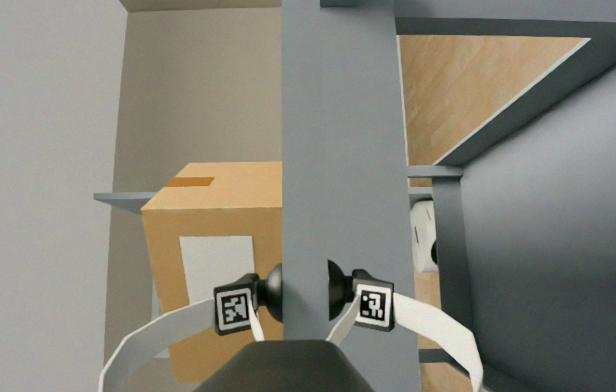

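Emit:
move(blocking=false, cameras=[], r2={"base": {"strafe_m": -0.37, "translate_m": 0.24}, "pace": "slow", "contact_limits": {"strafe_m": 0.6}})

Emit:
wait(seconds=5.5, cameras=["r1_head_left_camera", "r2_head_camera", "r2_wrist_camera"])

Scene clock: 807.20 s.
move: r2 moving
r1.base_odometry: x=-1.526 y=+1.777 heading=+1.726
r1.turned_by_wheels: +0.000
r1.turned_by_imu: +0.000
r1.base_tilt: forward=-1.5 right=+1.3
r1.lidar_m: 2.82 1.26 1.19 0.29 0.25 - 0.25 0.29 3.77 1.14 1.27 2.64
r1.base_status: not commanded
r1.joint_positions: lift_m=+0.220 arm_m=+0.000 wrist_yaw_rad=+3.088 wrist_pitch_rad=+0.002 wrist_roll_rad=+0.000 gripper_m=+0.001
r1.joint_status: not commanded
r1.measured_speeds: translate_m=+0.000 strafe_m=+0.000 rotate_rad=+0.000 lift_m=+0.000 arm_m=+0.000 wrist_yaw_rad=+0.000 wrist_pitch_rad=+0.000 wrist_roll_rad=+0.000
r1.motor_effort: lift_m=+15(15) arm_m=-3(4) wheel_0=-8(8) wheel_1=+5(6) wheel_2=+2(2)
r1.servo_current: wrist_yaw_rad=65(65) wrist_pitch_rad=39(46) wrist_roll_rad=52(52) gripper_m=46(52)
r1.contact_limits: strafe_m 0.85
r1.hand_pose: x=-0.1123 y=+0.1028 z=+0.3979 quat_wxyz=(+0.027, -0.001, +0.000, +1.000) (m; r1's base frame)
r1.wrist_depth_mm: - 137 332 290 258 231 215 / - 137 320 290 258 231 216 / 111 138 249 293 259 233 216 / 128 141 320 291 259 233 216 / 462 394 336 293 260 234 218 / 480 394 327 192 253 234 217 / 488 397 181 188 151 230 217
r2.base_odometry: x=-0.523 y=-1.152 heading=-2.308
r2.turned_by_wheels: +0.000
r2.turned_by_imu: +0.000
r2.base_tilt: forward=-0.7 right=+0.1
r2.lidar_m: 0.39 0.41 2.68 2.38 2.40 2.89 2.66 2.64 2.69 2.37 2.37 0.47
r2.base_status: translate_m moving; strafe_m moving
r2.joint_positions: lift_m=+0.686 arm_m=+0.000 wrist_yaw_rad=+0.004 wrist_pitch_rad=+0.008 wrist_roll_rad=+1.568 gripper_m=-0.019
r2.joint_status: not commanded
r2.measured_speeds: translate_m=+0.026 strafe_m=-0.041 rotate_rad=+0.000 lift_m=+0.000 arm_m=+0.000 wrist_yaw_rad=-0.005 wrist_pitch_rad=+0.000 wrist_roll_rad=+0.000
r2.motor_effort: lift_m=+21(21) arm_m=-4(5) wheel_0=+13(13) wheel_1=-7(8) wheel_2=-10(10)
r2.servo_current: wrist_yaw_rad=39(65) wrist_pitch_rad=52(59) wrist_roll_rad=46(65) gripper_m=111(111)
r2.contact_limits: strafe_m 0.6
r2.hand_pose: x=+0.4597 y=-0.0864 z=+0.8617 quat_wxyz=(+0.708, +0.706, +0.004, -0.001) (m; r2's base frame)
r2.wrist_depth_mm: - - - 239 309 334 332 / - - - 229 296 1661 535 / - - - 223 286 798 - / - - 554 216 272 - - / - - 508 208 265 854 - / - - 189 200 180 831 - / - - 574 - - - -
pictures: none
No camera images: "cameras" was empty.

Scene clock: 812.40 s.
earlier move: r2 done
r1.base_odometry: x=-1.526 y=+1.777 heading=+1.726
r1.turned_by_wheels: +0.000
r1.turned_by_imu: +0.000
r1.base_tilt: forward=-1.6 right=+1.3
r1.lidar_m: 2.81 4.02 1.07 0.27 0.25 - 0.25 0.30 3.75 1.14 1.27 2.63
r1.base_status: not commanded
r1.joint_positions: lift_m=+0.220 arm_m=+0.000 wrist_yaw_rad=+3.088 wrist_pitch_rad=+0.002 wrist_roll_rad=+0.000 gripper_m=+0.001
r1.joint_status: not commanded
r1.measured_speeds: translate_m=+0.000 strafe_m=+0.000 rotate_rad=+0.000 lift_m=+0.000 arm_m=+0.000 wrist_yaw_rad=+0.000 wrist_pitch_rad=+0.000 wrist_roll_rad=+0.000
r1.motor_effort: lift_m=+15(15) arm_m=-4(4) wheel_0=-8(9) wheel_1=+5(6) wheel_2=+2(2)
r1.servo_current: wrist_yaw_rad=46(65) wrist_pitch_rad=39(52) wrist_roll_rad=59(72) gripper_m=46(52)
r1.contact_limits: strafe_m 0.85
r1.hand_pose: x=-0.1123 y=+0.1028 z=+0.3979 quat_wxyz=(+0.027, -0.001, +0.000, +1.000) (m; r1's base frame)
r1.wrist_depth_mm: - 137 332 290 258 231 214 / - 138 320 291 257 231 216 / 111 138 249 290 259 233 216 / 128 141 322 293 259 234 216 / 466 392 336 293 260 234 216 / 484 397 329 192 252 234 218 / 488 399 181 188 151 230 218
r2.base_odometry: x=-0.945 y=-1.083 heading=-2.308
r2.turned_by_wheels: +0.000
r2.turned_by_imu: +0.000
r2.base_tilt: forward=-0.7 right=+0.1
r2.lidar_m: 0.28 0.37 3.13 2.80 2.80 3.19 2.82 2.82 2.26 1.96 1.99 0.53
r2.base_status: done
r2.joint_positions: lift_m=+0.686 arm_m=+0.000 wrist_yaw_rad=+0.001 wrist_pitch_rad=+0.008 wrist_roll_rad=+1.568 gripper_m=-0.019
r2.joint_status: not commanded
r2.measured_speeds: translate_m=+0.000 strafe_m=+0.000 rotate_rad=+0.000 lift_m=+0.000 arm_m=+0.000 wrist_yaw_rad=+0.000 wrist_pitch_rad=+0.000 wrist_roll_rad=+0.000
r2.motor_effort: lift_m=+21(22) arm_m=-4(5) wheel_0=+5(13) wheel_1=-4(8) wheel_2=-6(11)
r2.servo_current: wrist_yaw_rad=33(65) wrist_pitch_rad=52(59) wrist_roll_rad=52(65) gripper_m=104(117)
r2.contact_limits: strafe_m 0.6
r2.hand_pose: x=+0.4594 y=-0.0872 z=+0.8617 quat_wxyz=(+0.708, +0.706, +0.003, -0.002) (m; r2's base frame)
r2.wrist_depth_mm: - - - - - 1708 1160 / - - - 368 - 1708 1182 / - - - 377 413 415 415 / - - - 322 343 1708 508 / - - - 215 289 1863 - / - - 187 190 180 723 - / - - 459 - 228 - -
wait: 5.20 of 5.5 s (r2 has come to rest)
pictures: r1_head_left_camera, r2_head_camera, r2_wrist_camera
Images, in order (width x height): r1_head_left_camera 420x672, r2_head_camera 420x560, r2_wrist_camera 616x392.

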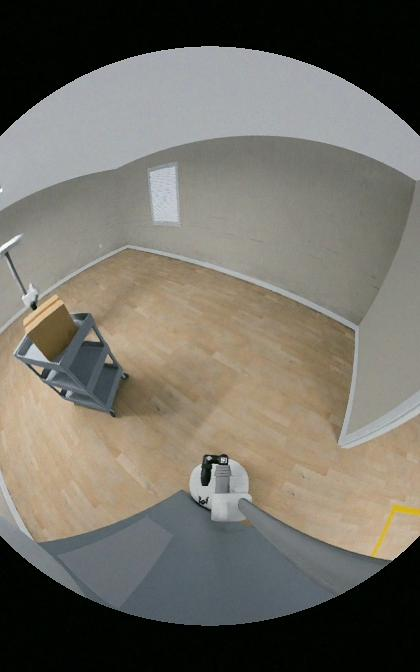

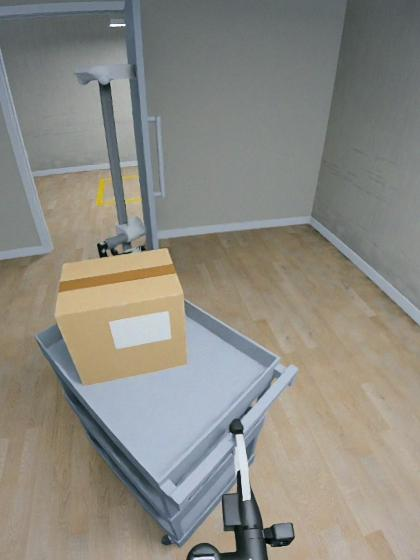

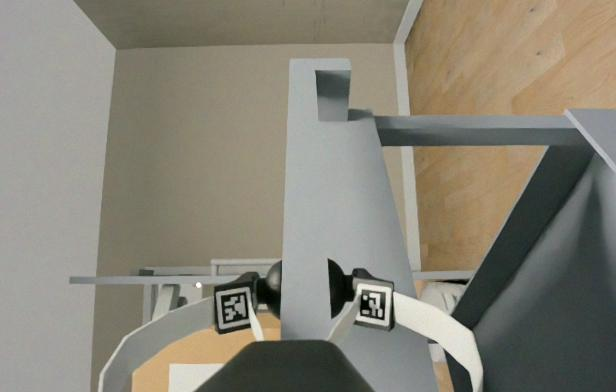

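Emit:
move(blocking=false, cameras=[], r2={"base": {"strafe_m": 0.26, "translate_m": 0.427}, "pace": "slow", "contact_limits": {"strafe_m": 0.6}})

Emit:
wait(seconds=6, cameras=["r1_head_left_camera", "r2_head_camera"])

Scene clock: 840.07 s.
move: r2 moving
r1.base_odometry: x=-1.526 y=+1.777 heading=+1.726
r1.turned_by_wheels: +0.000
r1.turned_by_imu: +0.000
r1.base_tilt: forward=-1.6 right=+1.3
r1.lidar_m: 2.78 4.00 1.05 0.29 0.25 - 0.25 0.30 3.76 1.14 1.23 2.62
r1.base_status: not commanded
r1.joint_positions: lift_m=+0.220 arm_m=+0.000 wrist_yaw_rad=+3.088 wrist_pitch_rad=+0.002 wrist_roll_rad=+0.000 gripper_m=+0.001
r1.joint_status: not commanded
r1.measured_speeds: translate_m=+0.000 strafe_m=+0.000 rotate_rad=+0.000 lift_m=+0.000 arm_m=+0.000 wrist_yaw_rad=+0.000 wrist_pitch_rad=+0.000 wrist_roll_rad=+0.000
r1.motor_effort: lift_m=+15(15) arm_m=-4(4) wheel_0=-8(8) wheel_1=+5(6) wheel_2=+2(2)
r1.servo_current: wrist_yaw_rad=59(65) wrist_pitch_rad=46(46) wrist_roll_rad=65(65) gripper_m=46(52)
r1.contact_limits: strafe_m 0.85
r1.hand_pose: x=-0.1123 y=+0.1028 z=+0.3979 quat_wxyz=(+0.027, -0.001, +0.000, +1.000) (m; r1's base frame)
r1.wrist_depth_mm: - 137 330 291 257 233 215 / - 138 320 290 258 231 216 / 111 138 248 294 259 232 216 / 128 140 324 293 260 235 216 / 466 394 336 294 259 233 216 / 484 394 329 193 252 234 217 / 484 397 182 189 151 230 218
r2.base_odometry: x=-0.948 y=-1.097 heading=-2.309
r2.turned_by_wheels: -0.001
r2.turned_by_imu: +0.000
r2.base_tilt: forward=-0.7 right=+0.1
r2.lidar_m: 0.28 0.37 3.11 2.74 2.81 3.19 2.83 2.82 2.20 1.95 2.00 0.53
r2.base_status: translate_m moving; strafe_m moving
r2.joint_positions: lift_m=+0.686 arm_m=+0.000 wrist_yaw_rad=-0.003 wrist_pitch_rad=+0.008 wrist_roll_rad=+1.568 gripper_m=-0.019
r2.joint_status: not commanded
r2.measured_speeds: translate_m=+0.048 strafe_m=+0.028 rotate_rad=-0.003 lift_m=+0.000 arm_m=+0.000 wrist_yaw_rad=-0.008 wrist_pitch_rad=+0.000 wrist_roll_rad=+0.000
r2.motor_effort: lift_m=+21(21) arm_m=-4(5) wheel_0=+0(7) wheel_1=+7(8) wheel_2=-13(13)
r2.servo_current: wrist_yaw_rad=52(59) wrist_pitch_rad=46(52) wrist_roll_rad=46(52) gripper_m=111(117)
r2.contact_limits: strafe_m 0.6
r2.hand_pose: x=+0.4591 y=-0.0884 z=+0.8617 quat_wxyz=(+0.708, +0.706, +0.002, -0.004) (m; r2's base frame)
r2.wrist_depth_mm: - - - - - 1661 1160 / - - - 373 - 1661 1160 / - - - 364 407 415 413 / - - - 320 330 1708 508 / - - - 209 278 1863 - / - - 187 185 182 715 - / - 452 445 - 223 - -
pictures: none
No camera images: "cameras" was empty.

Scene clock: 845.73 s.
earlier move: r2 done
r1.base_odometry: x=-1.526 y=+1.777 heading=+1.726
r1.turned_by_wheels: +0.000
r1.turned_by_imu: +0.000
r1.base_tilt: forward=-1.5 right=+1.3
r1.lidar_m: 2.78 0.70 0.71 0.29 0.25 - 0.25 0.30 3.78 1.12 1.24 2.64
r1.base_status: not commanded
r1.joint_positions: lift_m=+0.220 arm_m=+0.000 wrist_yaw_rad=+3.088 wrist_pitch_rad=+0.002 wrist_roll_rad=+0.000 gripper_m=+0.001
r1.joint_status: not commanded
r1.measured_speeds: translate_m=+0.000 strafe_m=+0.000 rotate_rad=+0.000 lift_m=+0.000 arm_m=+0.000 wrist_yaw_rad=+0.000 wrist_pitch_rad=+0.000 wrist_roll_rad=+0.000
r1.motor_effort: lift_m=+15(15) arm_m=-4(4) wheel_0=-7(9) wheel_1=+5(6) wheel_2=+2(2)
r1.servo_current: wrist_yaw_rad=59(72) wrist_pitch_rad=39(52) wrist_roll_rad=52(72) gripper_m=52(52)
r1.contact_limits: strafe_m 0.85
r1.hand_pose: x=-0.1123 y=+0.1028 z=+0.3979 quat_wxyz=(+0.027, -0.001, +0.000, +1.000) (m; r1's base frame)
r1.wrist_depth_mm: - 137 332 290 258 232 215 / - 138 320 290 258 231 216 / 111 138 248 293 259 233 216 / 128 141 319 291 259 234 216 / 466 394 334 291 260 233 217 / 484 392 329 192 252 235 216 / 488 397 181 188 151 230 217
r2.base_odometry: x=-1.040 y=-1.574 heading=-2.308
r2.turned_by_wheels: +0.001
r2.turned_by_imu: +0.001
r2.base_tilt: forward=-0.7 right=+0.0
r2.lidar_m: 0.26 0.29 2.93 2.61 2.63 3.15 3.28 3.31 2.40 2.12 2.16 0.50
r2.base_status: done
r2.joint_positions: lift_m=+0.686 arm_m=+0.000 wrist_yaw_rad=+0.006 wrist_pitch_rad=+0.008 wrist_roll_rad=+1.569 gripper_m=-0.019
r2.joint_status: not commanded
r2.measured_speeds: translate_m=+0.000 strafe_m=+0.000 rotate_rad=+0.000 lift_m=+0.000 arm_m=+0.000 wrist_yaw_rad=+0.000 wrist_pitch_rad=+0.000 wrist_roll_rad=+0.000
r2.motor_effort: lift_m=+21(21) arm_m=+4(5) wheel_0=+1(13) wheel_1=+7(9) wheel_2=-5(19)
r2.servo_current: wrist_yaw_rad=52(78) wrist_pitch_rad=46(59) wrist_roll_rad=39(65) gripper_m=72(117)
r2.contact_limits: strafe_m 0.6
r2.hand_pose: x=+0.4597 y=-0.0858 z=+0.8617 quat_wxyz=(+0.708, +0.706, +0.005, -0.001) (m; r2's base frame)
r2.wrist_depth_mm: - - - - - 1618 1138 / - - - - - 1708 1138 / - - - 394 - 1464 1060 / - - - 252 421 1618 473 / - - - 191 274 1397 508 / - - 186 160 180 1281 - / - - - - 197 - -
wait: 5.67 of 6 s (r2 has come to rest)
pictures: r1_head_left_camera, r2_head_camera
Images, in order (width x height): r1_head_left_camera 420x672, r2_head_camera 420x560.

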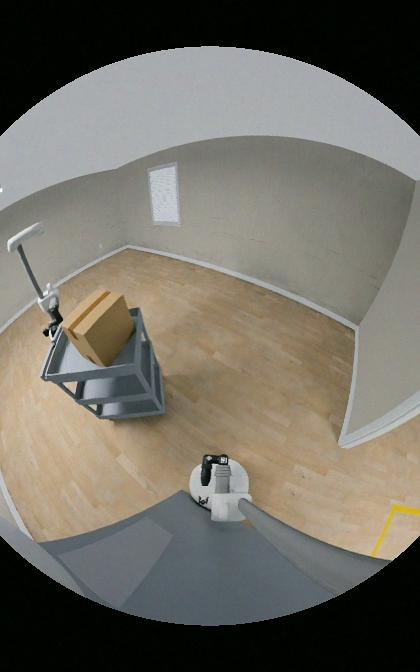

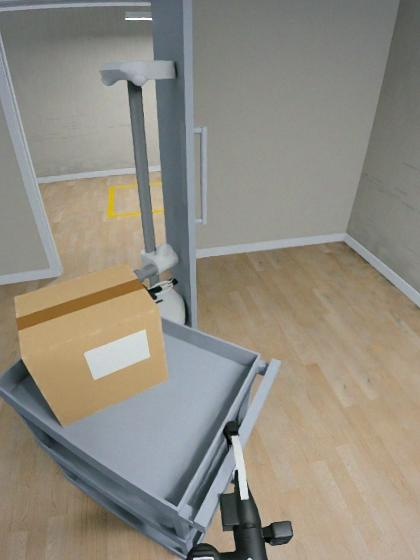

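Emit:
move(blocking=false, cameras=[], r2={"base": {"rotate_rad": 0.12}, "pace": "slow", "contact_limits": {"rotate_rad": 0.6}})

Emit:
wait(seconds=1.2, cameras=["r2_head_camera"])

Scene clock: 861.57 s.
move: r2 moving
r1.base_odometry: x=-1.526 y=+1.777 heading=+1.726
r1.turned_by_wheels: +0.000
r1.turned_by_imu: +0.000
r1.base_tilt: forward=-1.6 right=+1.3
r1.lidar_m: 2.79 0.68 0.70 0.29 0.25 - 0.25 0.30 3.77 1.13 1.27 2.62
r1.base_status: not commanded
r1.joint_positions: lift_m=+0.220 arm_m=+0.000 wrist_yaw_rad=+3.088 wrist_pitch_rad=+0.002 wrist_roll_rad=+0.000 gripper_m=+0.001
r1.joint_status: not commanded
r1.measured_speeds: translate_m=+0.000 strafe_m=+0.000 rotate_rad=+0.000 lift_m=+0.000 arm_m=+0.000 wrist_yaw_rad=+0.000 wrist_pitch_rad=+0.000 wrist_roll_rad=+0.000
r1.motor_effort: lift_m=+15(15) arm_m=-3(4) wheel_0=-7(8) wheel_1=+5(6) wheel_2=+2(2)
r1.servo_current: wrist_yaw_rad=46(59) wrist_pitch_rad=39(52) wrist_roll_rad=46(59) gripper_m=46(52)
r1.contact_limits: strafe_m 0.85
r1.hand_pose: x=-0.1123 y=+0.1028 z=+0.3979 quat_wxyz=(+0.027, -0.001, +0.000, +1.000) (m; r1's base frame)
r1.wrist_depth_mm: - 137 332 290 257 231 215 / - 137 322 291 259 232 216 / 111 138 248 290 258 232 216 / 128 141 322 291 260 234 217 / 466 394 336 293 260 234 217 / 480 394 330 191 252 234 219 / 488 399 181 188 152 230 218
r2.base_odometry: x=-1.040 y=-1.574 heading=-2.208
r2.turned_by_wheels: +0.100
r2.turned_by_imu: +0.097
r2.base_tilt: forward=-0.7 right=+0.1
r2.lidar_m: 0.26 0.33 2.83 2.60 2.67 3.36 3.32 3.34 2.27 2.14 2.17 0.52
r2.base_status: rotate_rad moving
r2.joint_positions: lift_m=+0.686 arm_m=+0.000 wrist_yaw_rad=-0.005 wrist_pitch_rad=+0.008 wrist_roll_rad=+1.569 gripper_m=-0.019
r2.joint_status: not commanded
r2.measured_speeds: translate_m=+0.002 strafe_m=+0.001 rotate_rad=+0.209 lift_m=+0.000 arm_m=+0.000 wrist_yaw_rad=-0.001 wrist_pitch_rad=+0.000 wrist_roll_rad=+0.000
r2.motor_effort: lift_m=+21(21) arm_m=+4(4) wheel_0=-11(11) wheel_1=-5(8) wheel_2=-10(12)
r2.servo_current: wrist_yaw_rad=52(65) wrist_pitch_rad=46(52) wrist_roll_rad=39(59) gripper_m=72(78)
r2.contact_limits: rotate_rad 0.6
r2.hand_pose: x=+0.4588 y=-0.0889 z=+0.8617 quat_wxyz=(+0.708, +0.706, +0.001, -0.005) (m; r2's base frame)
r2.wrist_depth_mm: - - - - - 1661 1138 / - - - - - 1661 1182 / - - - 357 410 1499 418 / - - - 224 327 1537 484 / - - - 184 260 1366 544 / - - 187 153 180 668 - / - - 424 - 199 - -
pictures: none
No camera images: "cameras" was empty.

Scene clock: 862.27 s.
earlier move: r2 done
r1.base_odometry: x=-1.526 y=+1.777 heading=+1.726
r1.turned_by_wheels: +0.000
r1.turned_by_imu: +0.000
r1.base_tilt: forward=-1.5 right=+1.3
r1.lidar_m: 2.80 0.68 0.71 0.29 0.25 - 0.25 0.30 3.75 1.12 1.25 2.62
r1.base_status: not commanded
r1.joint_positions: lift_m=+0.220 arm_m=+0.000 wrist_yaw_rad=+3.088 wrist_pitch_rad=+0.002 wrist_roll_rad=+0.000 gripper_m=+0.001
r1.joint_status: not commanded
r1.measured_speeds: translate_m=+0.000 strafe_m=+0.000 rotate_rad=+0.000 lift_m=+0.000 arm_m=+0.000 wrist_yaw_rad=+0.000 wrist_pitch_rad=+0.000 wrist_roll_rad=+0.000
r1.motor_effort: lift_m=+15(15) arm_m=-4(4) wheel_0=-7(8) wheel_1=+5(6) wheel_2=+2(2)
r1.servo_current: wrist_yaw_rad=46(72) wrist_pitch_rad=39(52) wrist_roll_rad=59(65) gripper_m=52(52)
r1.contact_limits: strafe_m 0.85
r1.hand_pose: x=-0.1123 y=+0.1028 z=+0.3979 quat_wxyz=(+0.027, -0.001, +0.000, +1.000) (m; r1's base frame)
r1.wrist_depth_mm: - 137 332 290 258 232 214 / - 138 319 293 258 232 216 / 111 138 247 291 258 233 216 / 128 140 319 290 259 233 216 / 466 392 338 293 259 234 219 / 480 397 332 193 253 234 218 / 484 397 181 188 152 231 217
r2.base_odometry: x=-1.040 y=-1.574 heading=-2.189
r2.turned_by_wheels: +0.019
r2.turned_by_imu: +0.019
r2.base_tilt: forward=-0.7 right=+0.0
r2.lidar_m: 0.25 0.33 2.80 2.59 2.68 3.45 3.28 3.34 2.30 2.13 2.18 0.50
r2.base_status: done
r2.joint_positions: lift_m=+0.686 arm_m=+0.000 wrist_yaw_rad=+0.003 wrist_pitch_rad=+0.008 wrist_roll_rad=+1.569 gripper_m=-0.019
r2.joint_status: not commanded
r2.measured_speeds: translate_m=+0.000 strafe_m=+0.000 rotate_rad=+0.000 lift_m=+0.000 arm_m=+0.000 wrist_yaw_rad=+0.000 wrist_pitch_rad=+0.000 wrist_roll_rad=+0.000
r2.motor_effort: lift_m=+21(21) arm_m=+4(4) wheel_0=-3(11) wheel_1=-4(8) wheel_2=-3(12)
r2.servo_current: wrist_yaw_rad=46(65) wrist_pitch_rad=46(52) wrist_roll_rad=52(59) gripper_m=72(78)
r2.contact_limits: rotate_rad 0.6
r2.hand_pose: x=+0.4595 y=-0.0865 z=+0.8617 quat_wxyz=(+0.708, +0.706, +0.004, -0.002) (m; r2's base frame)
r2.wrist_depth_mm: - - - - - 1661 1138 / - - - 368 - 1708 1160 / - - - 283 402 1464 404 / - - - 231 306 1397 496 / - - - 189 260 1366 - / - - 187 160 179 676 - / - 480 430 - 206 - -
wait: 0.70 of 1.2 s (r2 has come to rest)
pictures: r2_head_camera
Images, in order (width x height): r2_head_camera 420x560.

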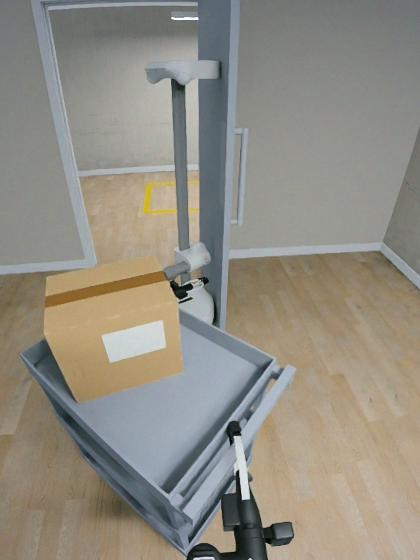

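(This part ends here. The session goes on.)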